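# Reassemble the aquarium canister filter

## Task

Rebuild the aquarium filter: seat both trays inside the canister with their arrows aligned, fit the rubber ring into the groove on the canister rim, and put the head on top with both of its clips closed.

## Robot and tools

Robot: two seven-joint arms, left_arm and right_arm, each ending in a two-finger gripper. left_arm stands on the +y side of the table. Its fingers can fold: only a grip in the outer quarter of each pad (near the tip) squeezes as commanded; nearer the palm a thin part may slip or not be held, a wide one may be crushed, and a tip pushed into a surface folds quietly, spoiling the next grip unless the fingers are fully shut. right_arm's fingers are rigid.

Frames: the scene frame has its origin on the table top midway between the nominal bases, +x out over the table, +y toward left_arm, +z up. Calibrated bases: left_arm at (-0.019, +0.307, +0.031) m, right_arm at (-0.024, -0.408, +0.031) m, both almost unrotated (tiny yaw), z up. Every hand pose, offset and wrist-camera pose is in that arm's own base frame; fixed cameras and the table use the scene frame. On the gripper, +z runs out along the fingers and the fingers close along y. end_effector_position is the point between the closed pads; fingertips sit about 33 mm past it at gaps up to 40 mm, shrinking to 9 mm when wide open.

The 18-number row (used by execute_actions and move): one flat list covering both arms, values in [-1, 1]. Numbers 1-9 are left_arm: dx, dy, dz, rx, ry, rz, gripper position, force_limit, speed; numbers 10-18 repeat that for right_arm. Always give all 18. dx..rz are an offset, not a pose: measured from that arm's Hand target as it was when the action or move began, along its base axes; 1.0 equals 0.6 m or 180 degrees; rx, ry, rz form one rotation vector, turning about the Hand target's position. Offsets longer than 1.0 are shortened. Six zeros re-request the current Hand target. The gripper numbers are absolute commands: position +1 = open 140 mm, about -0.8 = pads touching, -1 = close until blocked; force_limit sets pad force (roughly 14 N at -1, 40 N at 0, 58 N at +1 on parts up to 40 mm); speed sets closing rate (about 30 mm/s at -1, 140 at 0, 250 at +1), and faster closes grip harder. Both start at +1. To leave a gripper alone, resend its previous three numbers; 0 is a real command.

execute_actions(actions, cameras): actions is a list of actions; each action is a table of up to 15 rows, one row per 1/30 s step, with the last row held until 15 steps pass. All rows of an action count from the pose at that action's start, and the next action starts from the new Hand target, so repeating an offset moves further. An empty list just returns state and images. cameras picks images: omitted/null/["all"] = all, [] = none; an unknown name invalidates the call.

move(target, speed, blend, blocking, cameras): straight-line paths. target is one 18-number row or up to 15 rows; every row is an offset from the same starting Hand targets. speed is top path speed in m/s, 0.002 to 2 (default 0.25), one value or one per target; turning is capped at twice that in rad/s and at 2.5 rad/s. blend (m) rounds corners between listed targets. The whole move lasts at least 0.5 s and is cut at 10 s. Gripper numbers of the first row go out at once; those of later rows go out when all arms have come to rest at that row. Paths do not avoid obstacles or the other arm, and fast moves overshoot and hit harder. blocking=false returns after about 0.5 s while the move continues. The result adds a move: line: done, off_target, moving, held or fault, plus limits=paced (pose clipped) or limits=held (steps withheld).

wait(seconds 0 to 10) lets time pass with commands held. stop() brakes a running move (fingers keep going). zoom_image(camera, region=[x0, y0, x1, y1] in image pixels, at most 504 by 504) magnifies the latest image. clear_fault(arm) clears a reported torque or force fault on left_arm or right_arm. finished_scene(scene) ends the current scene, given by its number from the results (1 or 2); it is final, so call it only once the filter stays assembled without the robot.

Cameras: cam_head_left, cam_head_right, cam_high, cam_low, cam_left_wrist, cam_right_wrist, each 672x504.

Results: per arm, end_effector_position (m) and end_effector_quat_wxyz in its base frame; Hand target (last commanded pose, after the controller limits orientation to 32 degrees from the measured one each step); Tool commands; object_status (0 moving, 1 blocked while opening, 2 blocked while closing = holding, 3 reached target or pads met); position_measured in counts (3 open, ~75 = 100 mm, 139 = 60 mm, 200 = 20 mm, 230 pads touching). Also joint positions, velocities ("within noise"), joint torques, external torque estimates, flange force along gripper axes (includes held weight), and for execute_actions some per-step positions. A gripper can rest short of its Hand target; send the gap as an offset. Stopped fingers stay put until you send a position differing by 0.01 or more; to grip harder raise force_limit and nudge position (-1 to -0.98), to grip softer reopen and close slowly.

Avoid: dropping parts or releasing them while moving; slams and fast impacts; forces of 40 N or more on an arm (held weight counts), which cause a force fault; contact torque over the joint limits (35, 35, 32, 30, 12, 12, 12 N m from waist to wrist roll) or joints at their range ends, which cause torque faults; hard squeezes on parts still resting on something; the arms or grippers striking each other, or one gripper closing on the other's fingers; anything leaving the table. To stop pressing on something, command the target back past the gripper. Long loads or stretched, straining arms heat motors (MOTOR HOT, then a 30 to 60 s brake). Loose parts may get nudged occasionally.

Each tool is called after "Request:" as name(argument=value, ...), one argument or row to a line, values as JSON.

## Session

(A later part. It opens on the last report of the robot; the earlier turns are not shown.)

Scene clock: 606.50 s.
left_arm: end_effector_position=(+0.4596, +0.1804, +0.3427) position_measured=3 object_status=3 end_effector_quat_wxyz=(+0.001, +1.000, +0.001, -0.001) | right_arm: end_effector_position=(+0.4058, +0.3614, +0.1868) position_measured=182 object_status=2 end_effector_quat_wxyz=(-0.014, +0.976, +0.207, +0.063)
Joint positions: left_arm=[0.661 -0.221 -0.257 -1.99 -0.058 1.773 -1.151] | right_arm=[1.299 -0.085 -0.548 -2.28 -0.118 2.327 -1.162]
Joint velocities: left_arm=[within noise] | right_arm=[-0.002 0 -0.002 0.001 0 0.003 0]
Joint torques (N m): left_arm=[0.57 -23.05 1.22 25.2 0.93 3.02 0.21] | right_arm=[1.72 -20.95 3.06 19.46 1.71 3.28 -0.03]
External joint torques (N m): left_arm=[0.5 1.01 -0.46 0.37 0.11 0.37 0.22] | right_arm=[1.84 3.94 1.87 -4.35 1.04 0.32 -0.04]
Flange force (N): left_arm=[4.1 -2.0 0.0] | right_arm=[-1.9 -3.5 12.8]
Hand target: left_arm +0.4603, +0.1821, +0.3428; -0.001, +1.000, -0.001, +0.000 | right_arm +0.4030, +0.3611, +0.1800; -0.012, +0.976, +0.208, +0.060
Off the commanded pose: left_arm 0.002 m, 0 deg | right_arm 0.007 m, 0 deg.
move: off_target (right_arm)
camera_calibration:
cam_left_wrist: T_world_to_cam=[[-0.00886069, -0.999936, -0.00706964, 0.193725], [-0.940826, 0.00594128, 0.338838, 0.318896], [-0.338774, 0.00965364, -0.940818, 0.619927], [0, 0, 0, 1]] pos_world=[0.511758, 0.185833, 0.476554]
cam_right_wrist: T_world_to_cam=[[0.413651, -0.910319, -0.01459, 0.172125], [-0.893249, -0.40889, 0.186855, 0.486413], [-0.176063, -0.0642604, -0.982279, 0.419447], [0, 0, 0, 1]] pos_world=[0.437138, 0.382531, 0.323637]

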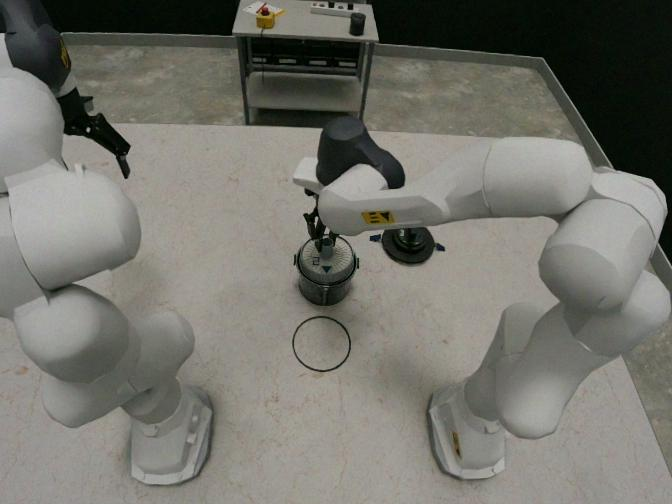

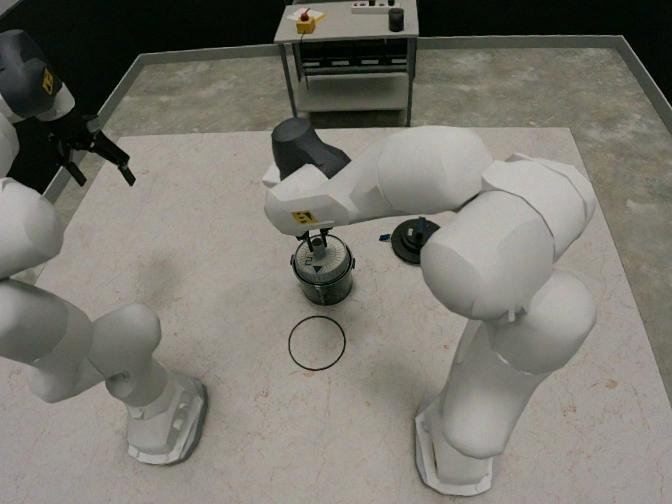

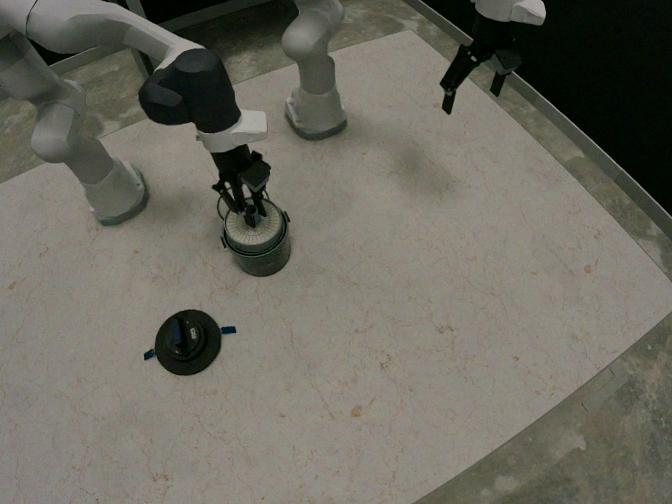

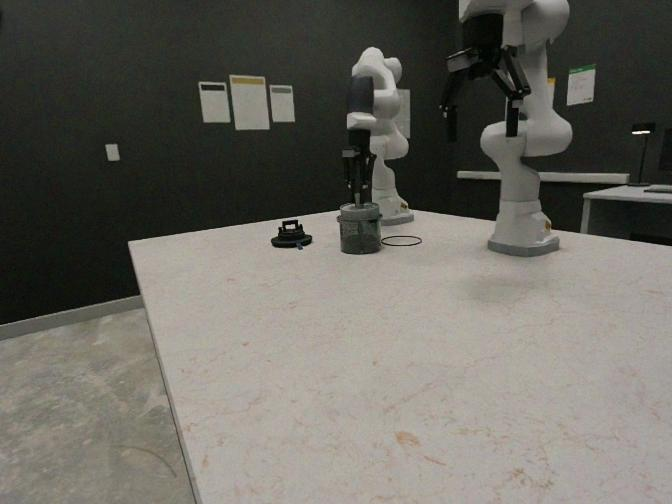

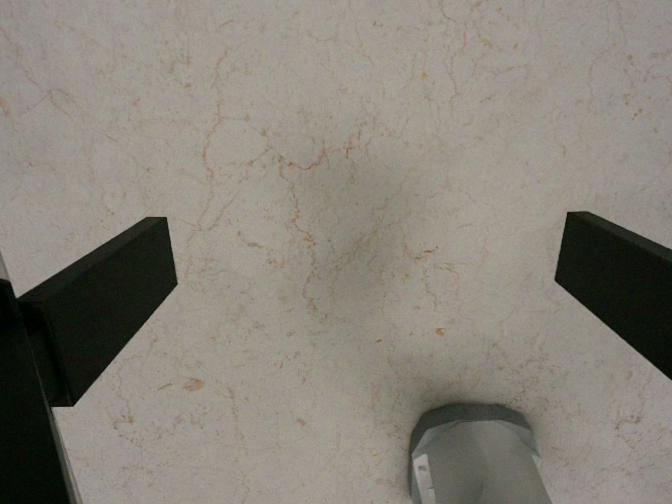

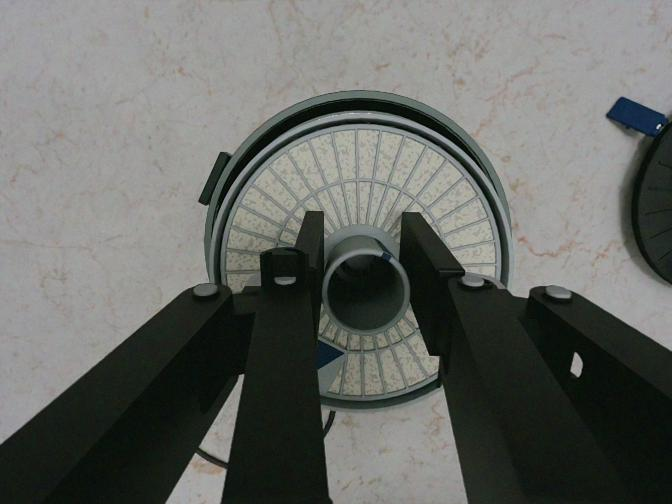

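Request:
move(
  target=[
    [0,0,0,0,0,0,1,1,1,0,0,0.15,0,0,0,-1,-0.4,-1],
    [0,0,0,0,0,0,1,1,1,-0.1017,-0.38,0.1,-0.016,0.0354,0,-1,-0.4,-1],
    [0,0,0,0,0,0,1,1,1,-0.1017,-0.38,-0.14,-0.016,0.0354,0,-1,-0.4,-1],
  ],
  speed=[0.06,0.2,0.1],
  cameras=["cam_right_wrist","cam_low","cam_head_left"],
)

Request:
zoom_image(
  camera="cam_low",
  region=[270, 170, 400, 270],
)

Scene clock: 636.77 s.
left_arm: end_effector_position=(+0.4596, +0.1805, +0.3427) position_measured=3 object_status=3 end_effector_quat_wxyz=(+0.001, +1.000, +0.001, -0.001) | right_arm: end_effector_position=(+0.3402, +0.1326, +0.0958) position_measured=182 object_status=2 end_effector_quat_wxyz=(+0.001, +0.979, +0.204, -0.002)
Joint positions: left_arm=[0.661 -0.221 -0.257 -1.99 -0.058 1.773 -1.151] | right_arm=[1.103 -0.467 -0.795 -2.776 -0.482 2.371 -1.257]
Joint velocities: left_arm=[within noise] | right_arm=[0 0 0.001 0.001 -0.002 0.004 -0.001]
Joint torques (N m): left_arm=[0.6 -23.06 1.2 25.15 0.93 3.02 0.2] | right_arm=[0.78 -9.05 7.18 19.56 0.22 2.8 -0.28]
External joint torques (N m): left_arm=[0.55 1.02 -0.46 0.28 0.11 0.36 0.2] | right_arm=[0.82 -0.45 0.39 -0.07 -0.37 0.15 -0.28]
Flange force (N): left_arm=[3.8 -1.9 0.2] | right_arm=[-0.6 -0.6 -0.5]
Hand target: left_arm +0.4603, +0.1821, +0.3428; -0.001, +1.000, -0.001, +0.000 | right_arm +0.3420, +0.1331, +0.0960; +0.001, +0.978, +0.208, +0.000
Off the commanded pose: left_arm 0.002 m, 0 deg | right_arm 0.002 m, 1 deg.
move: done
camera_calibration:
cam_right_wrist: T_world_to_cam=[[0.405751, -0.913885, -0.0134402, -0.00728741], [-0.86504, -0.388729, 0.317169, 0.32642], [-0.29508, -0.117065, -0.948274, 0.348015], [0, 0, 0, 1]] pos_world=[0.388016, 0.160969, 0.226385]
Images, in order (width x height): cam_head_left 672x504, cam_low 672x504, cam_right_wrist 672x504.

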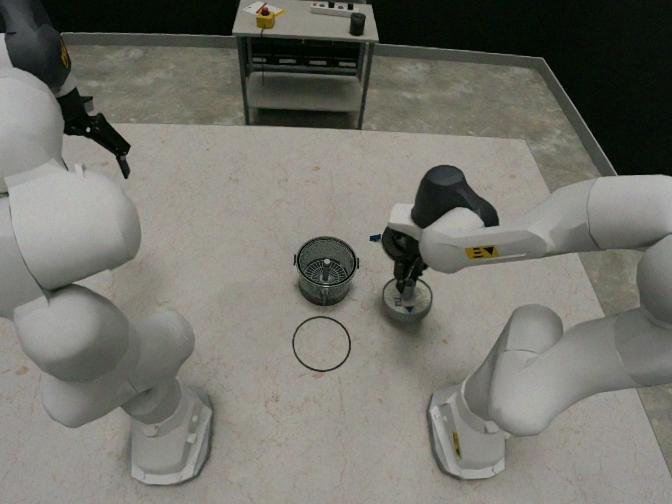

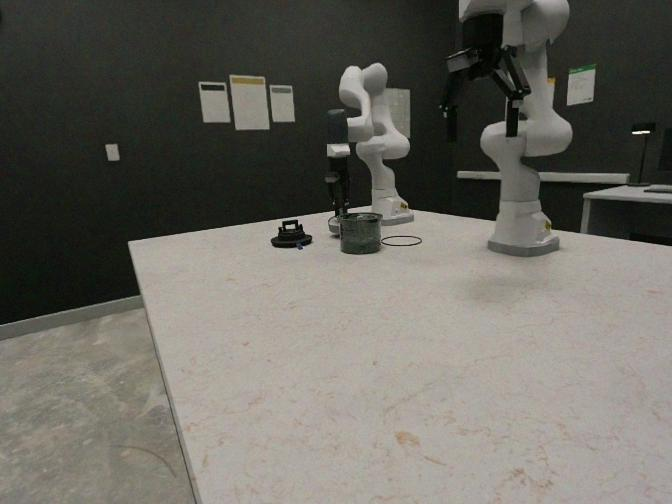

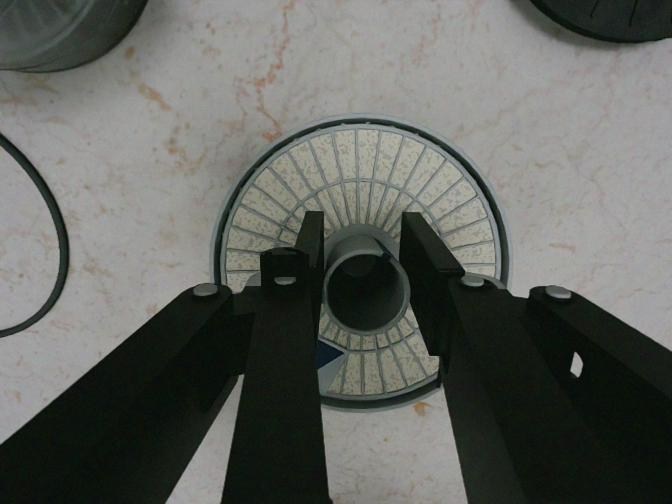

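Scaled by 3.877 from the camera's 672x504 image, which has a finer 960x720 frame.

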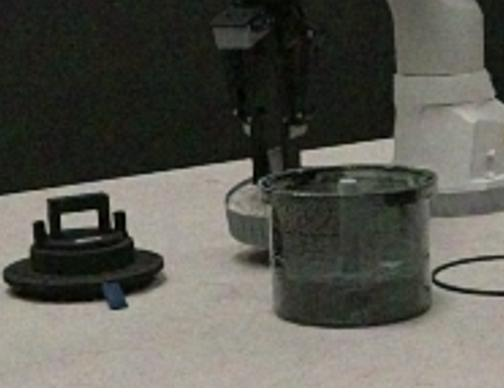

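Request:
move(
  target=[0,0,0,0,0,0,1,1,1,0.0015,0.0,-0.061,0,0,0,-1,-0.4,-1],
  speed=0.03,
  cameras=["cam_right_wrist"],
)

Scene clock: 645.63 s.
left_arm: end_effector_position=(+0.4596, +0.1805, +0.3427) position_measured=3 object_status=3 end_effector_quat_wxyz=(+0.001, +1.000, +0.001, -0.001) | right_arm: end_effector_position=(+0.3426, +0.1324, +0.0599) position_measured=182 object_status=2 end_effector_quat_wxyz=(+0.002, +0.979, +0.205, -0.001)
Joint positions: left_arm=[0.661 -0.221 -0.257 -1.99 -0.058 1.773 -1.151] | right_arm=[1.171 -0.349 -0.888 -2.798 -0.477 2.516 -1.273]
Joint velocities: left_arm=[within noise] | right_arm=[0 0.002 -0.002 0.001 -0.001 0.005 -0.001]
Joint torques (N m): left_arm=[0.61 -23.04 1.25 25.14 0.93 3 0.2] | right_arm=[1.01 -9.95 6.16 17.24 0.46 2.88 -0.24]
External joint torques (N m): left_arm=[0.49 1.07 -0.49 0.26 0.1 0.35 0.2] | right_arm=[1.04 -0.42 0.58 -0.89 -0.04 0.22 -0.25]
Flange force (N): left_arm=[3.9 -1.9 0.2] | right_arm=[-1.2 -1.8 0.8]
Hand target: left_arm +0.4603, +0.1821, +0.3428; -0.001, +1.000, -0.001, +0.000 | right_arm +0.3429, +0.1331, +0.0594; +0.001, +0.978, +0.208, +0.000
Off the commanded pose: left_arm 0.002 m, 0 deg | right_arm 0.001 m, 0 deg.
move: done
camera_calibration:
cam_right_wrist: T_world_to_cam=[[0.408614, -0.912645, -0.0107096, -0.0101542], [-0.865012, -0.390978, 0.31447, 0.340288], [-0.291187, -0.119233, -0.949207, 0.31365], [0, 0, 0, 1]] pos_world=[0.389833, 0.161175, 0.1906]
Images, in order (width x height): cam_right_wrist 672x504.

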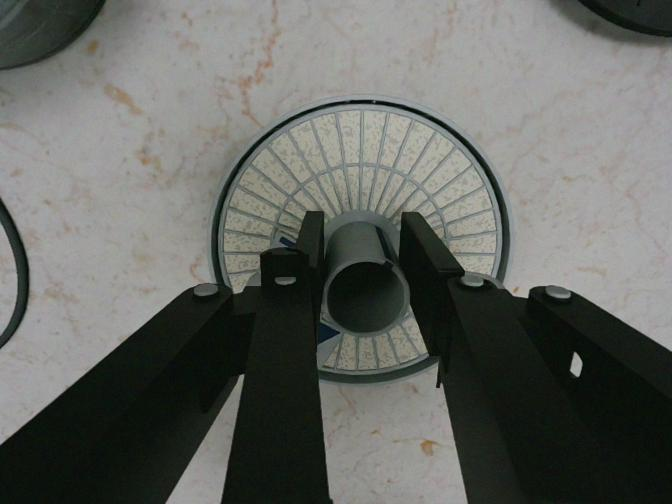

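Request:
execute_actions(
  actions=[
    [[0,0,0,0,0,0,1,1,1,0,0,0,0,0,0,-0.1,-0.4,-0.7]],
    [[0,0,0,0,0,0,1,1,1,0,0,0,0,0,0,-0.1,-0.4,-0.7]],
  ],
  cameras=[],
)

Request:
move(
  target=[
    [0,0,0,0,0,0,1,1,1,0,0,0.25,0,0,0,-0.1,-0.4,-0.7],
    [0,0,0,0,0,0,1,1,1,0.1065,0.376,0.25,0,0,0,-0.1,-0.4,-0.7],
    [0,0,0,0,0,0,1,1,1,0.1065,0.376,0.18,0,0,0,-0.1,-0.4,-0.7],
  ],
  speed=0.2,
  blend=[0.03,0.01,0],
  cameras=["cam_right_wrist"],
)

Request:
zoom_image(
  camera="cam_right_wrist",
  region=[120, 20, 570, 470],
)

Scene clock: 658.87 s.
left_arm: end_effector_position=(+0.4596, +0.1805, +0.3427) position_measured=3 object_status=3 end_effector_quat_wxyz=(+0.001, +1.000, +0.001, -0.001) | right_arm: end_effector_position=(+0.3425, +0.1327, +0.0596) position_measured=141 object_status=3 end_effector_quat_wxyz=(+0.002, +0.979, +0.206, -0.001)
Joint positions: left_arm=[0.661 -0.221 -0.257 -1.99 -0.058 1.773 -1.151] | right_arm=[1.174 -0.348 -0.891 -2.798 -0.477 2.517 -1.274]
Joint torques (N m): left_arm=[0.6 -23.06 1.23 25.11 0.93 2.99 0.19] | right_arm=[0.76 -10.38 5.88 17.42 0.44 2.67 -0.21]
External joint torques (N m): left_arm=[0.6 1.23 -0.38 0.15 0.11 0.34 0.19] | right_arm=[0.78 -0.86 0.28 -0.75 -0.05 0 -0.21]
External joint torques at the end of the 1st action: left_arm=[0.61 1.24 -0.41 0.09 0.11 0.36 0.2] | right_arm=[0.74 -0.84 0.65 -0.69 -0.05 0.02 -0.22]
Flange force (N): left_arm=[4.0 -2.1 0.4] | right_arm=[-2.8 -0.9 -1.8]
Flange force at the end of the 1st action (N): left_arm=[3.9 -2.0 0.7] | right_arm=[-3.4 -1.3 -2.5]
Hand target: left_arm +0.4603, +0.1821, +0.3428; -0.001, +1.000, -0.001, +0.000 | right_arm +0.3429, +0.1331, +0.0594; +0.001, +0.978, +0.208, +0.000
Off the commanded pose: left_arm 0.002 m, 0 deg | right_arm 0.001 m, 0 deg.
Step readings (end_effector_position of left_arm | right_arm; steps 1 to 15: 1st action; 16 to 30: 2nd action):
0: (+0.4596, +0.1805, +0.3427) | (+0.3427, +0.1326, +0.0598)
1: (+0.4596, +0.1805, +0.3427) | (+0.3427, +0.1326, +0.0598)
2: (+0.4596, +0.1805, +0.3427) | (+0.3427, +0.1326, +0.0598)
4: (+0.4596, +0.1805, +0.3427) | (+0.3427, +0.1326, +0.0598)
8: (+0.4596, +0.1805, +0.3427) | (+0.3426, +0.1327, +0.0597)
15: (+0.4596, +0.1805, +0.3427) | (+0.3425, +0.1327, +0.0597)
16: (+0.4596, +0.1805, +0.3427) | (+0.3425, +0.1327, +0.0597)
17: (+0.4596, +0.1805, +0.3427) | (+0.3425, +0.1327, +0.0597)
19: (+0.4596, +0.1805, +0.3427) | (+0.3425, +0.1327, +0.0596)
23: (+0.4596, +0.1805, +0.3427) | (+0.3425, +0.1327, +0.0596)
30: (+0.4596, +0.1805, +0.3427) | (+0.3425, +0.1327, +0.0596)
No camera images: "cameras" was empty.

Scene clock: 662.07 s.
left_arm: end_effector_position=(+0.4596, +0.1805, +0.3427) position_measured=3 object_status=3 end_effector_quat_wxyz=(+0.001, +1.000, +0.001, -0.001) | right_arm: end_effector_position=(+0.4055, +0.3582, +0.1676) position_measured=141 object_status=3 end_effector_quat_wxyz=(+0.003, +0.979, +0.206, -0.001)
Joint positions: left_arm=[0.661 -0.221 -0.257 -1.99 -0.058 1.773 -1.151] | right_arm=[1.363 0.05 -0.644 -2.159 0.032 2.195 -1.284]
Joint velocities: left_arm=[within noise] | right_arm=[0.001 0.001 0 0.001 -0.001 0.001 -0.005]
Joint torques (N m): left_arm=[0.6 -23.06 1.23 25.11 0.93 3 0.19] | right_arm=[-0.24 -27.77 -0.23 23.33 0.99 2.66 -0.32]
External joint torques (N m): left_arm=[0.63 1.15 -0.34 0.18 0.11 0.35 0.19] | right_arm=[-0.28 -0.31 0.65 -0.38 0.3 -0.01 -0.32]
Flange force (N): left_arm=[3.8 -2.1 0.4] | right_arm=[-0.8 0.6 0.7]
Hand target: left_arm +0.4603, +0.1821, +0.3428; -0.001, +1.000, -0.001, +0.000 | right_arm +0.4068, +0.3587, +0.1674; +0.001, +0.978, +0.208, +0.000
Off the commanded pose: left_arm 0.002 m, 0 deg | right_arm 0.001 m, 0 deg.
move: done
camera_calibration:
cam_right_wrist: T_world_to_cam=[[0.409589, -0.912216, -0.00992379, 0.170622], [-0.864542, -0.39161, 0.314973, 0.449035], [-0.29121, -0.12043, -0.949049, 0.461559], [0, 0, 0, 1]] pos_world=[0.452735, 0.387076, 0.298302]
Images, in order (width x height): cam_right_wrist 672x504.

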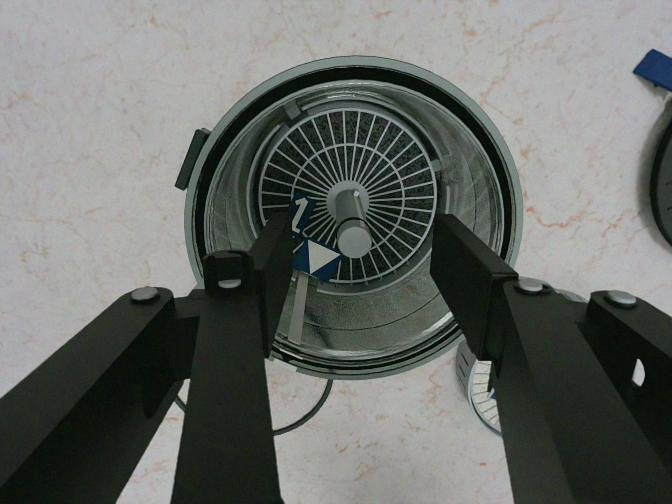

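Scaled by 1.120 from the camera's 672x504 image, which has a finer 960x720 frame.

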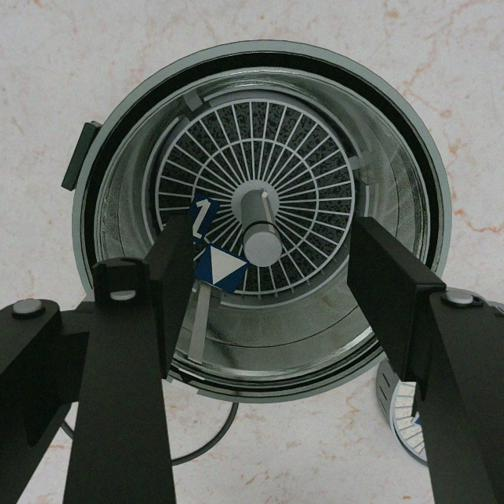

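Request:
move(
  target=[
    [0,0,0,0,0,0,1,1,1,0,0,0.07,0,0,0,-0.1,-0.4,-0.7],
    [0,0,0,0,0,0,1,1,1,-0.1065,-0.376,0.07,0,0,0,-0.1,-0.4,-0.7],
    [0,0,0,0,0,0,1,1,1,-0.1065,-0.376,-0.18,0,0,0,-0.1,-0.4,-0.7],
  ],
  speed=[0.2,0.2,0.12],
  blend=[0.03,0.03,0],
  cameras=["cam_right_wrist"],
)

Request:
execute_actions(
  actions=[
    [[0,0,0,0,0,0,1,1,1,0,0,0,0,0,0,-1,0,-1]],
    [[0,0,0,0,0,0,1,1,1,0,0,0,0,0,0,-1,0,-1]],
    [[0,0,0,0,0,0,1,1,1,0,0,0,0,0,0,-1,0,-1]],
    [[0,0,0,0,0,0,1,1,1,0,0,0,0,0,0,-1,0,-1]],
    [[0,0,0,0,0,0,1,1,1,0,0,0,0,0,0,-1,0,-1]],
    [[0,0,0,0,0,0,1,1,1,0,0,0,0,0,0,-1,0,-1]],
  ],
  cameras=["cam_right_wrist"],
)

Scene clock: 713.17 s.
left_arm: end_effector_position=(+0.4597, +0.1805, +0.3427) position_measured=3 object_status=3 end_effector_quat_wxyz=(+0.001, +1.000, +0.001, -0.001) | right_arm: end_effector_position=(+0.3418, +0.1324, +0.0594) position_measured=141 object_status=3 end_effector_quat_wxyz=(+0.002, +0.979, +0.206, -0.001)
Joint positions: left_arm=[0.661 -0.221 -0.257 -1.99 -0.058 1.773 -1.151] | right_arm=[1.158 -0.343 -0.872 -2.8 -0.466 2.519 -1.281]
Joint velocities: left_arm=[within noise] | right_arm=[0.003 0 -0.003 0.001 0.001 0.003 -0.001]
Joint torques (N m): left_arm=[0.64 -23.05 1.29 25.05 0.93 3 0.2] | right_arm=[0.87 -10.2 6.21 17.78 0.45 2.83 -0.23]
External joint torques (N m): left_arm=[0.57 1.09 -0.38 0.16 0.11 0.35 0.2] | right_arm=[0.89 -0.36 0.79 -0.37 -0.04 0.18 -0.23]
Flange force (N): left_arm=[3.6 -1.9 0.4] | right_arm=[-0.5 -1.9 -0.2]
Hand target: left_arm +0.4603, +0.1821, +0.3428; -0.001, +1.000, -0.001, +0.000 | right_arm +0.3429, +0.1331, +0.0594; +0.001, +0.978, +0.208, +0.000
Off the commanded pose: left_arm 0.002 m, 0 deg | right_arm 0.001 m, 0 deg.
move: done; blend cut to 0.021 m at target 1
camera_calibration:
cam_right_wrist: T_world_to_cam=[[0.408816, -0.912551, -0.0109346, -0.00992455], [-0.864572, -0.391102, 0.315521, 0.33952], [-0.292206, -0.119536, -0.948856, 0.313252], [0, 0, 0, 1]] pos_world=[0.389131, 0.161175, 0.189997]
Images, in order (width x height): cam_right_wrist 672x504.

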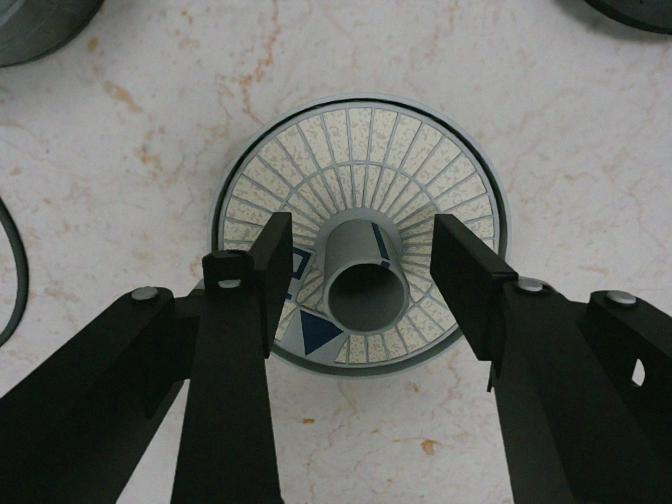

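Scene clock: 716.37 s.
left_arm: end_effector_position=(+0.4597, +0.1805, +0.3427) position_measured=3 object_status=3 end_effector_quat_wxyz=(+0.001, +1.000, +0.001, -0.001) | right_arm: end_effector_position=(+0.3422, +0.1328, +0.0596) position_measured=184 object_status=2 end_effector_quat_wxyz=(+0.002, +0.979, +0.206, -0.001)
Joint positions: left_arm=[0.661 -0.221 -0.257 -1.99 -0.058 1.773 -1.151] | right_arm=[1.161 -0.343 -0.875 -2.799 -0.466 2.52 -1.282]
Joint torques (N m): left_arm=[0.57 -23.09 1.21 25.07 0.94 3.01 0.2] | right_arm=[0.59 -9.82 5.6 17.35 0.25 2.69 -0.12]
External joint torques (N m): left_arm=[0.55 1.07 -0.42 0.19 0.12 0.36 0.2] | right_arm=[0.57 0.04 0.12 -0.85 -0.24 0.02 -0.12]
External joint torques at the end of the 2nd action: left_arm=[0.6 1.03 -0.27 0.16 0.13 0.35 0.21] | right_arm=[0.35 -0.07 0.22 -0.52 -0.21 0.03 -0.2]
External joint torques at the end of the 3rd action: left_arm=[0.48 1.05 -0.42 0.18 0.11 0.35 0.19] | right_arm=[0.67 0.12 0.25 -0.75 -0.26 0.03 -0.11]
External joint torques at the end of the 4th action: left_arm=[0.47 0.94 -0.4 0.23 0.1 0.35 0.22] | right_arm=[0.63 0.05 0.19 -0.83 -0.26 -0.01 -0.18]
External joint torques at the end of the 5th action: left_arm=[0.7 1.15 -0.25 0.18 0.13 0.35 0.17] | right_arm=[0.68 0.17 0.24 -0.89 -0.25 0.01 -0.16]
Flange force (N): left_arm=[3.7 -1.9 0.4] | right_arm=[-1.3 -0.7 1.3]
Flange force at the end of the 2nd action (N): left_arm=[3.4 -2.0 0.4] | right_arm=[-1.3 -0.3 0.3]
Flange force at the end of the 3rd action (N): left_arm=[3.6 -1.8 0.4] | right_arm=[-0.7 -1.0 1.5]
Flange force at the end of the 4th action (N): left_arm=[3.4 -1.8 0.3] | right_arm=[-1.1 -0.7 1.2]
Flange force at the end of the 5th action (N): left_arm=[3.8 -2.2 0.4] | right_arm=[-0.8 -1.0 1.8]
Hand target: left_arm +0.4603, +0.1821, +0.3428; -0.001, +1.000, -0.001, +0.000 | right_arm +0.3429, +0.1331, +0.0594; +0.001, +0.978, +0.208, +0.000
Off the commanded pose: left_arm 0.002 m, 0 deg | right_arm 0.001 m, 0 deg.
Step readings (end_effector_position of left_arm | right_arm; steps 1 to 15: 1st action; 16 to 30: 2nd action; 31 to 45: 3rd action; 46 to 60: 4th action; 61 to 75: 5th action; 76 to 90: 6th action):
0: (+0.4597, +0.1805, +0.3427) | (+0.3418, +0.1324, +0.0594)
1: (+0.4597, +0.1805, +0.3427) | (+0.3418, +0.1325, +0.0594)
2: (+0.4597, +0.1805, +0.3427) | (+0.3418, +0.1325, +0.0594)
4: (+0.4597, +0.1805, +0.3427) | (+0.3418, +0.1325, +0.0594)
8: (+0.4597, +0.1805, +0.3427) | (+0.3418, +0.1326, +0.0593)
15: (+0.4597, +0.1805, +0.3427) | (+0.3418, +0.1326, +0.0593)
16: (+0.4597, +0.1805, +0.3427) | (+0.3418, +0.1326, +0.0593)
17: (+0.4597, +0.1805, +0.3427) | (+0.3418, +0.1326, +0.0593)
19: (+0.4597, +0.1805, +0.3427) | (+0.3418, +0.1326, +0.0593)
23: (+0.4597, +0.1805, +0.3427) | (+0.3418, +0.1326, +0.0593)
30: (+0.4597, +0.1805, +0.3427) | (+0.3421, +0.1327, +0.0594)
31: (+0.4597, +0.1805, +0.3427) | (+0.3421, +0.1327, +0.0594)
32: (+0.4597, +0.1805, +0.3427) | (+0.3421, +0.1327, +0.0595)
34: (+0.4597, +0.1805, +0.3427) | (+0.3422, +0.1328, +0.0595)
38: (+0.4597, +0.1805, +0.3427) | (+0.3422, +0.1328, +0.0595)
45: (+0.4597, +0.1805, +0.3427) | (+0.3422, +0.1328, +0.0595)
46: (+0.4597, +0.1805, +0.3427) | (+0.3422, +0.1328, +0.0595)
47: (+0.4597, +0.1805, +0.3427) | (+0.3422, +0.1328, +0.0595)
49: (+0.4597, +0.1805, +0.3427) | (+0.3422, +0.1328, +0.0595)
53: (+0.4597, +0.1805, +0.3427) | (+0.3422, +0.1328, +0.0595)
60: (+0.4597, +0.1805, +0.3427) | (+0.3422, +0.1328, +0.0595)
61: (+0.4597, +0.1805, +0.3427) | (+0.3422, +0.1328, +0.0595)
62: (+0.4597, +0.1805, +0.3427) | (+0.3422, +0.1328, +0.0595)
64: (+0.4597, +0.1805, +0.3427) | (+0.3422, +0.1328, +0.0595)
68: (+0.4597, +0.1805, +0.3427) | (+0.3422, +0.1328, +0.0595)
75: (+0.4597, +0.1805, +0.3427) | (+0.3422, +0.1328, +0.0595)
76: (+0.4597, +0.1805, +0.3427) | (+0.3422, +0.1328, +0.0595)
77: (+0.4597, +0.1805, +0.3427) | (+0.3422, +0.1328, +0.0595)
79: (+0.4597, +0.1805, +0.3427) | (+0.3422, +0.1328, +0.0595)
83: (+0.4597, +0.1805, +0.3427) | (+0.3422, +0.1328, +0.0595)
90: (+0.4597, +0.1805, +0.3427) | (+0.3422, +0.1328, +0.0596)
camera_calibration:
cam_right_wrist: T_world_to_cam=[[0.409625, -0.912179, -0.0117024, -0.0100377], [-0.864359, -0.392188, 0.314756, 0.340163], [-0.291703, -0.118817, -0.949101, 0.31333], [0, 0, 0, 1]] pos_world=[0.389534, 0.161481, 0.190196]
Images, in order (width x height): cam_right_wrist 672x504.

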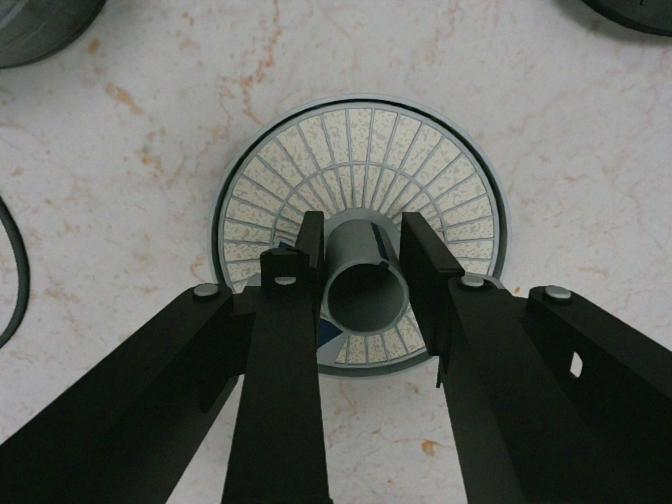

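Request:
move(
  target=[
    [0,0,0,0,0,0,1,1,1,0,0,0.3,0,0,0,-1,0,-1],
    [0,0,0,0,0,0,1,1,1,0.1052,0.3768,0.3,0,0,-0.036,-1,0,-1],
    [0,0,0,0,0,0,1,1,1,0.1052,0.3768,0.23,0,0,-0.036,-1,0,-1],
  ],
  speed=[0.2,0.2,0.06],
  blend=[0.02,0.0,0],
  cameras=["cam_low","cam_head_left","cam_head_right","cam_right_wrist"],
)

Request:
zoom_image(
  camera="cam_low",
  region=[310, 170, 400, 270],
)

Request:
zoom_image(
  camera="cam_head_left",
  region=[280, 190, 380, 320],
)

Request:
zoom_image(
  camera="cam_head_right",
  region=[270, 190, 380, 320],
)

Request:
zoom_image(
  camera="cam_right_wrist",
  region=[180, 20, 530, 370],
)

Scene clock: 752.60 s.
left_arm: end_effector_position=(+0.4597, +0.1805, +0.3427) position_measured=3 object_status=3 end_effector_quat_wxyz=(+0.001, +1.000, +0.001, -0.001) | right_arm: end_effector_position=(+0.4043, +0.3588, +0.1973) position_measured=184 object_status=2 end_effector_quat_wxyz=(+0.004, +0.988, +0.152, -0.001)
Joint positions: left_arm=[0.661 -0.221 -0.257 -1.99 -0.058 1.773 -1.151] | right_arm=[1.299 0.008 -0.572 -2.119 -0.001 2.12 -1.148]
Joint velocities: left_arm=[within noise] | right_arm=[0.001 0.002 -0.001 0.001 -0.001 0.005 -0.001]
Joint torques (N m): left_arm=[0.59 -23.08 1.25 25.07 0.93 3 0.17] | right_arm=[-0.15 -28.87 0.32 23.8 1.04 2.83 -0.29]
External joint torques (N m): left_arm=[0.67 1.08 -0.26 0.21 0.12 0.35 0.17] | right_arm=[-0.1 -1.18 0.49 -0.3 0.33 0.19 -0.29]
Flange force (N): left_arm=[3.7 -2.1 0.3] | right_arm=[-3.7 1.9 -0.1]
Hand target: left_arm +0.4603, +0.1821, +0.3428; -0.001, +1.000, -0.001, +0.000 | right_arm +0.4060, +0.3591, +0.1974; +0.001, +0.988, +0.152, +0.000
Off the commanded pose: left_arm 0.002 m, 0 deg | right_arm 0.002 m, 0 deg.
move: done
camera_calibration:
cam_right_wrist: T_world_to_cam=[[0.306321, -0.951893, -0.00816884, 0.227623], [-0.902497, -0.293133, 0.315551, 0.418796], [-0.302766, -0.0892877, -0.948873, 0.482887], [0, 0, 0, 1]] pos_world=[0.454438, 0.382551, 0.327907]
Images, in order (width x height): cam_head_left 672x504, cam_head_right 672x504, cam_low 672x504, cam_right_wrist 672x504.

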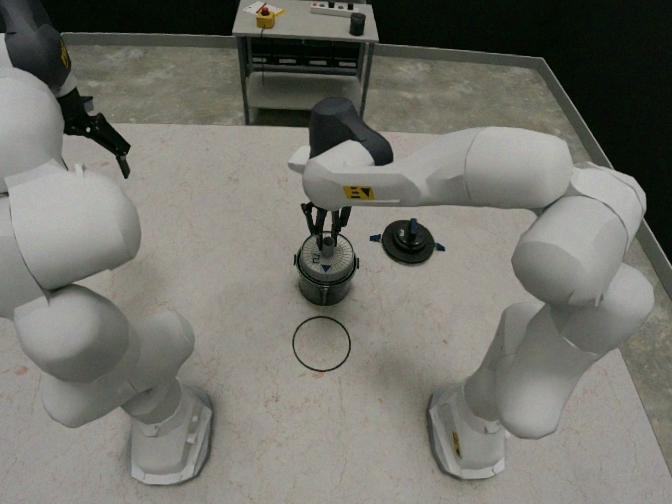

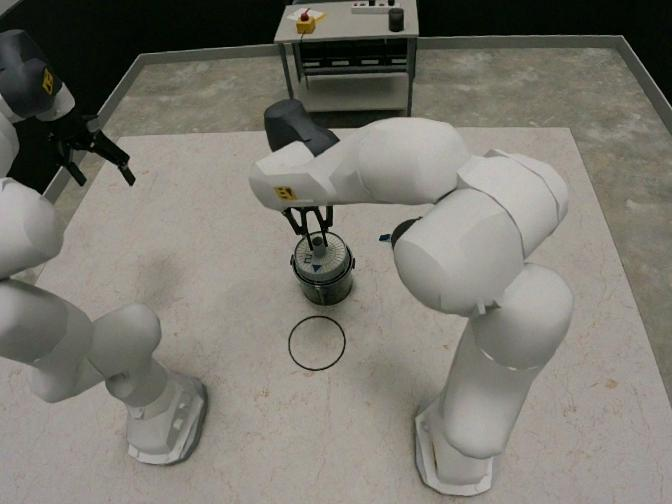

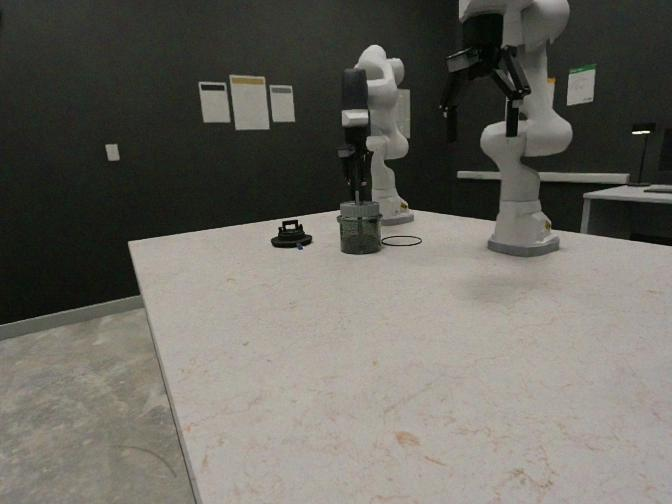

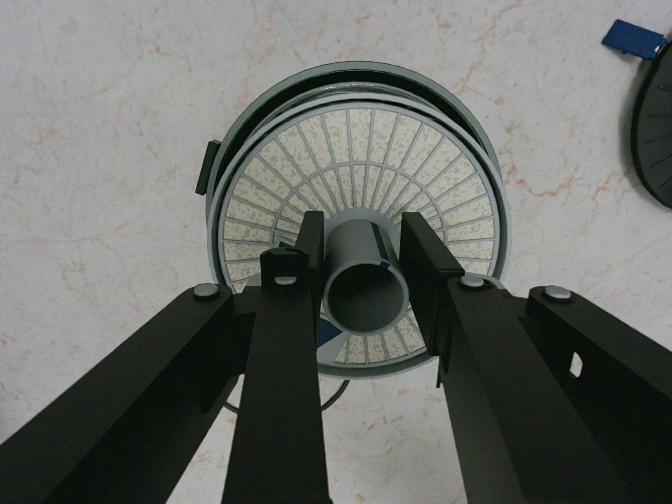

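Scaled by 5.040 from the camera's 672x504 image, which has a finer 960x720 frame.

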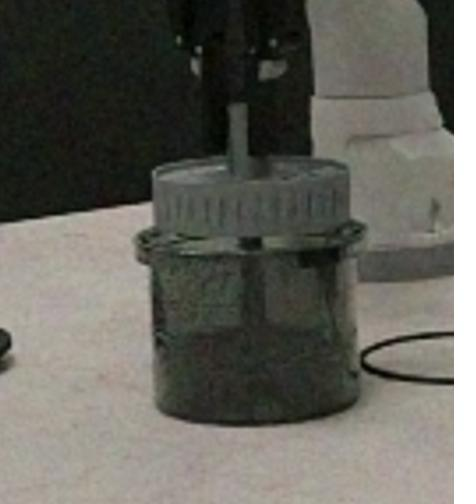

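Scaled by 3.877 from the camera's 672x504 image, which has a finer 960x720 frame.

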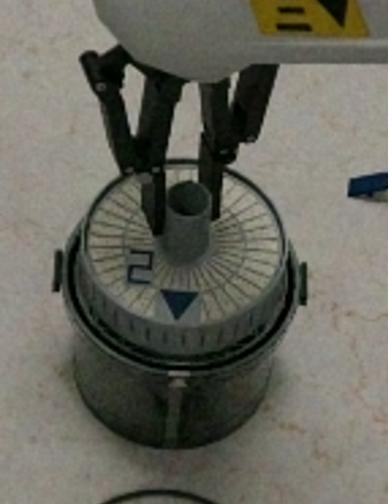

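Scaled by 3.877 from the camera's 672x504 image, which has a finer 960x720 frame.

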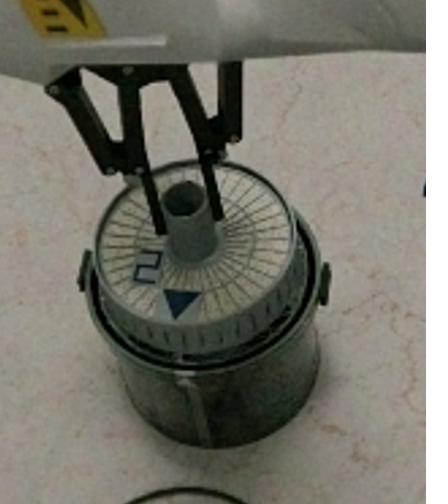

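Scaled by 1.440 from the camera's 672x504 image, which has a finer 960x720 frame.

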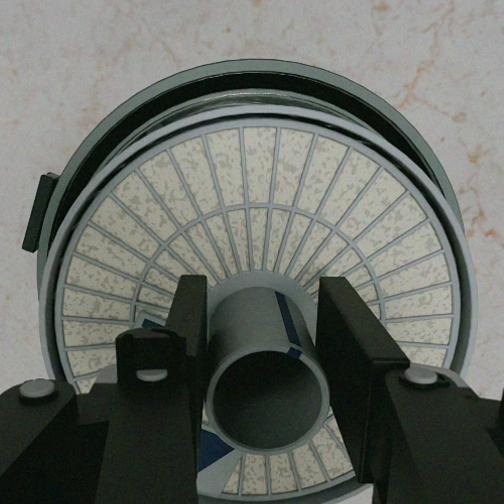

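Request:
move(
  target=[
    [0,0,0,0,0,0,1,1,1,0.0015,-0.0015,0,0,0,0,-1,0,-1],
    [0,0,0,0,0,0,1,1,1,0.0015,-0.0015,-0.023,0,0,0,-1,0,-1],
  ],
  speed=0.02,
  cameras=["cam_right_wrist"],
)

Request:
zoom_image(
  camera="cam_right_wrist",
  region=[180, 20, 530, 370],
)

Scene clock: 767.23 s.
left_arm: end_effector_position=(+0.4597, +0.1805, +0.3427) position_measured=3 object_status=3 end_effector_quat_wxyz=(+0.001, +1.000, +0.001, -0.001) | right_arm: end_effector_position=(+0.4054, +0.3580, +0.1838) position_measured=184 object_status=2 end_effector_quat_wxyz=(+0.003, +0.989, +0.151, -0.001)
Joint positions: left_arm=[0.661 -0.221 -0.257 -1.99 -0.058 1.773 -1.151] | right_arm=[1.295 0.025 -0.573 -2.138 0.011 2.154 -1.158]
Joint velocities: left_arm=[within noise] | right_arm=[0 0 -0.001 0 0.002 0.003 -0.005]
Joint torques (N m): left_arm=[0.6 -23.07 1.23 25.04 0.93 2.99 0.2] | right_arm=[-0.16 -28.95 0.26 23.44 1 2.89 -0.26]
External joint torques (N m): left_arm=[0.55 0.98 -0.44 0.19 0.11 0.34 0.2] | right_arm=[-0.18 -0.9 0.66 -0.45 0.3 0.24 -0.27]
Flange force (N): left_arm=[3.4 -1.8 0.4] | right_arm=[-3.4 1.6 0.4]
Hand target: left_arm +0.4603, +0.1821, +0.3428; -0.001, +1.000, -0.001, +0.000 | right_arm +0.4069, +0.3582, +0.1836; +0.001, +0.988, +0.152, +0.000
Off the commanded pose: left_arm 0.002 m, 0 deg | right_arm 0.002 m, 0 deg.
move: done
camera_calibration:
cam_right_wrist: T_world_to_cam=[[0.305553, -0.952135, -0.00876123, 0.226852], [-0.902791, -0.292618, 0.315187, 0.423806], [-0.302664, -0.0883966, -0.948989, 0.469969], [0, 0, 0, 1]] pos_world=[0.455536, 0.381551, 0.314405]
Images, in order (width x height): cam_right_wrist 672x504.

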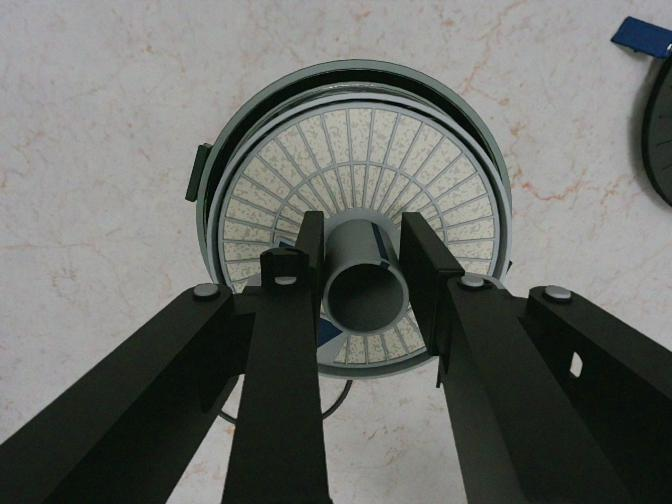

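Scaled by 1.440 from the camera's 672x504 image, which has a finer 960x720 frame.

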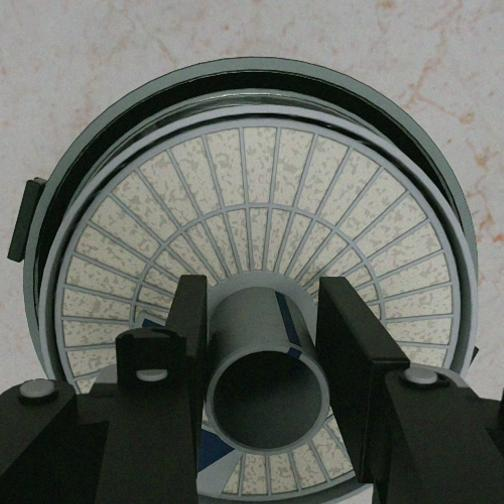

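Request:
move(
  target=[0,0,0,0,0,0,1,1,1,0,0,-0.02,0,0,0,-1,0,-1],
  speed=0.02,
  cameras=["cam_right_wrist","cam_low"],
)

Request:
zoom_image(
  camera="cam_right_wrist",
  region=[180, 20, 530, 370],
)

Request:
zoom_image(
  camera="cam_low",
  region=[310, 170, 400, 270],
)

Scene clock: 772.63 s.
left_arm: end_effector_position=(+0.4597, +0.1805, +0.3427) position_measured=3 object_status=3 end_effector_quat_wxyz=(+0.001, +1.000, +0.001, -0.001) | right_arm: end_effector_position=(+0.4054, +0.3579, +0.1718) position_measured=184 object_status=2 end_effector_quat_wxyz=(+0.003, +0.989, +0.151, -0.001)
Joint positions: left_arm=[0.661 -0.221 -0.257 -1.99 -0.058 1.773 -1.151] | right_arm=[1.293 0.042 -0.573 -2.153 0.023 2.183 -1.166]
Joint velocities: left_arm=[within noise] | right_arm=[-0.002 0 0 0 0.002 0.006 -0.004]
Joint torques (N m): left_arm=[0.54 -23.08 1.22 25.04 0.93 3 0.16] | right_arm=[-0.14 -29.23 0.07 23.22 0.93 2.75 -0.24]
External joint torques (N m): left_arm=[0.44 1.13 -0.5 0.11 0.1 0.34 0.16] | right_arm=[-0.19 -0.84 0.71 -0.45 0.25 0.11 -0.24]
Flange force (N): left_arm=[3.8 -1.7 0.6] | right_arm=[-3.2 1.5 0.1]
Hand target: left_arm +0.4603, +0.1821, +0.3428; -0.001, +1.000, -0.001, +0.000 | right_arm +0.4069, +0.3582, +0.1716; +0.001, +0.988, +0.152, +0.000
Off the commanded pose: left_arm 0.002 m, 0 deg | right_arm 0.002 m, 0 deg.
move: done
camera_calibration:
cam_right_wrist: T_world_to_cam=[[0.305256, -0.95223, -0.00878563, 0.2268], [-0.902861, -0.292339, 0.315245, 0.427556], [-0.302754, -0.0882982, -0.94897, 0.4586], [0, 0, 0, 1]] pos_world=[0.455635, 0.38145, 0.302405]
Images, in order (width x height): cam_low 672x504, cam_right_wrist 672x504.

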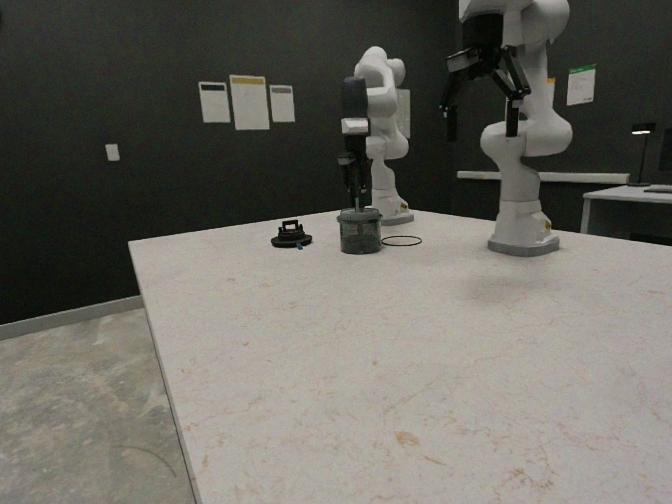

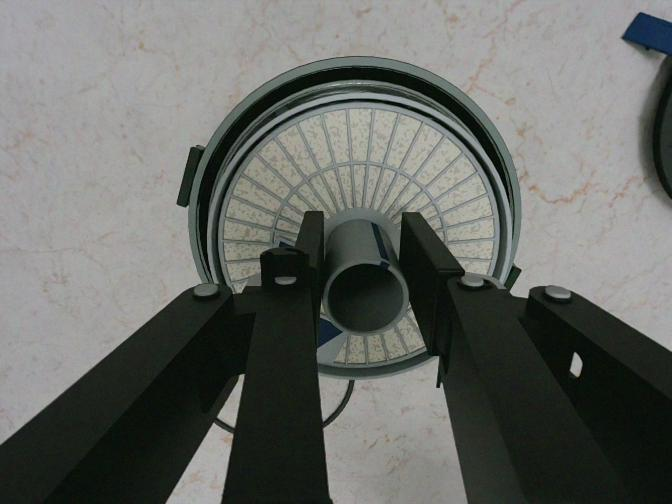

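Scaled by 1.440 from the camera's 672x504 image, which has a finer 960x720 frame.

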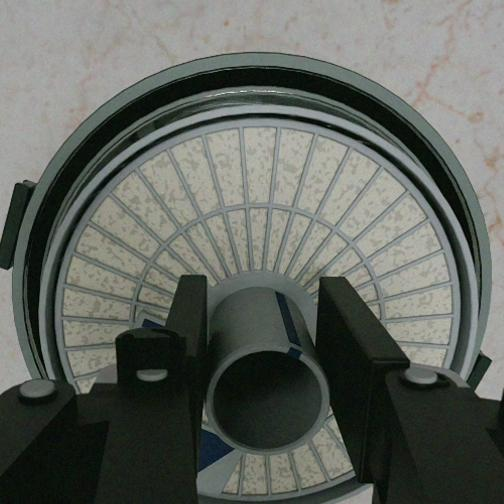

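Scaled by 5.040 from the camera's 672x504 image, which has a finer 960x720 frame.

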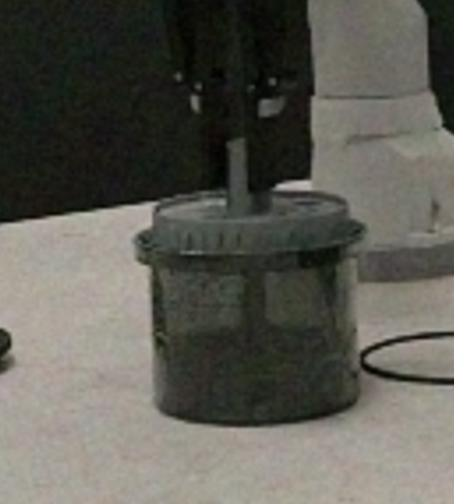

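Request:
move(
  target=[0,0,0,0,0,0,1,1,1,0,0,-0.08,0,0,0,-1,0,-1],
  speed=0.04,
  cameras=["cam_right_wrist"],
)

Request:
zoom_image(
  camera="cam_right_wrist",
  region=[180, 20, 530, 370],
)

Scene clock: 782.07 s.
left_arm: end_effector_position=(+0.4597, +0.1805, +0.3427) position_measured=3 object_status=3 end_effector_quat_wxyz=(+0.001, +1.000, +0.001, -0.001) | right_arm: end_effector_position=(+0.4062, +0.3581, +0.1243) position_measured=184 object_status=2 end_effector_quat_wxyz=(+0.002, +0.989, +0.150, +0.000)
Joint positions: left_arm=[0.661 -0.221 -0.257 -1.99 -0.058 1.773 -1.151] | right_arm=[1.289 0.121 -0.572 -2.202 0.083 2.299 -1.207]
Joint velocities: left_arm=[within noise] | right_arm=[0 0 -0.002 -0.001 -0.002 0 -0.006]
Joint torques (N m): left_arm=[0.58 -23.07 1.23 25.05 0.94 2.98 0.2] | right_arm=[-0.34 -30.45 -1.45 21.95 0.85 2.72 -0.36]
External joint torques (N m): left_arm=[0.63 0.91 -0.32 0.24 0.13 0.34 0.2] | right_arm=[-0.45 -0.38 0.41 -0.81 0.22 0.05 -0.36]
Flange force (N): left_arm=[3.3 -1.9 0.2] | right_arm=[-2.2 2.0 1.0]
Hand target: left_arm +0.4603, +0.1821, +0.3428; -0.001, +1.000, -0.001, +0.000 | right_arm +0.4069, +0.3582, +0.1236; +0.001, +0.988, +0.152, +0.000
Off the commanded pose: left_arm 0.002 m, 0 deg | right_arm 0.001 m, 0 deg.
move: done
camera_calibration:
cam_right_wrist: T_world_to_cam=[[0.30331, -0.952836, -0.0103661, 0.227597], [-0.903761, -0.291103, 0.313807, 0.443406], [-0.302024, -0.0858122, -0.94943, 0.412654], [0, 0, 0, 1]] pos_world=[0.456332, 0.38135, 0.255002]
Images, in order (width x height): cam_right_wrist 672x504.

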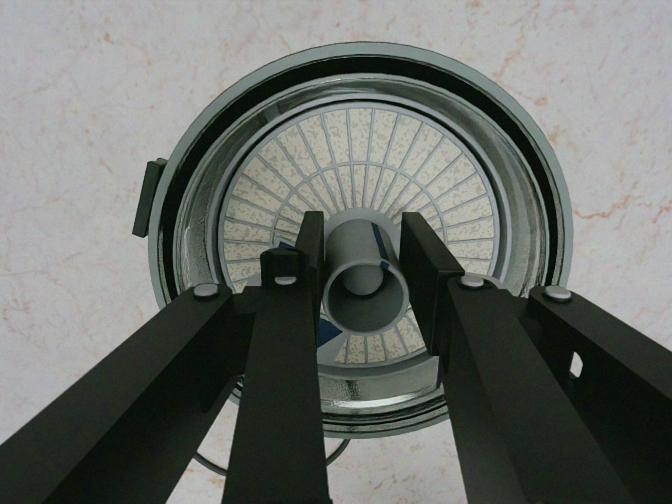

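Scaled by 1.440 from the camera's 672x504 image, which has a finer 960x720 frame.

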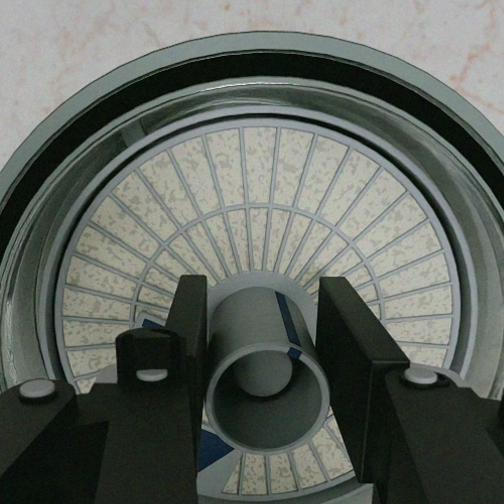

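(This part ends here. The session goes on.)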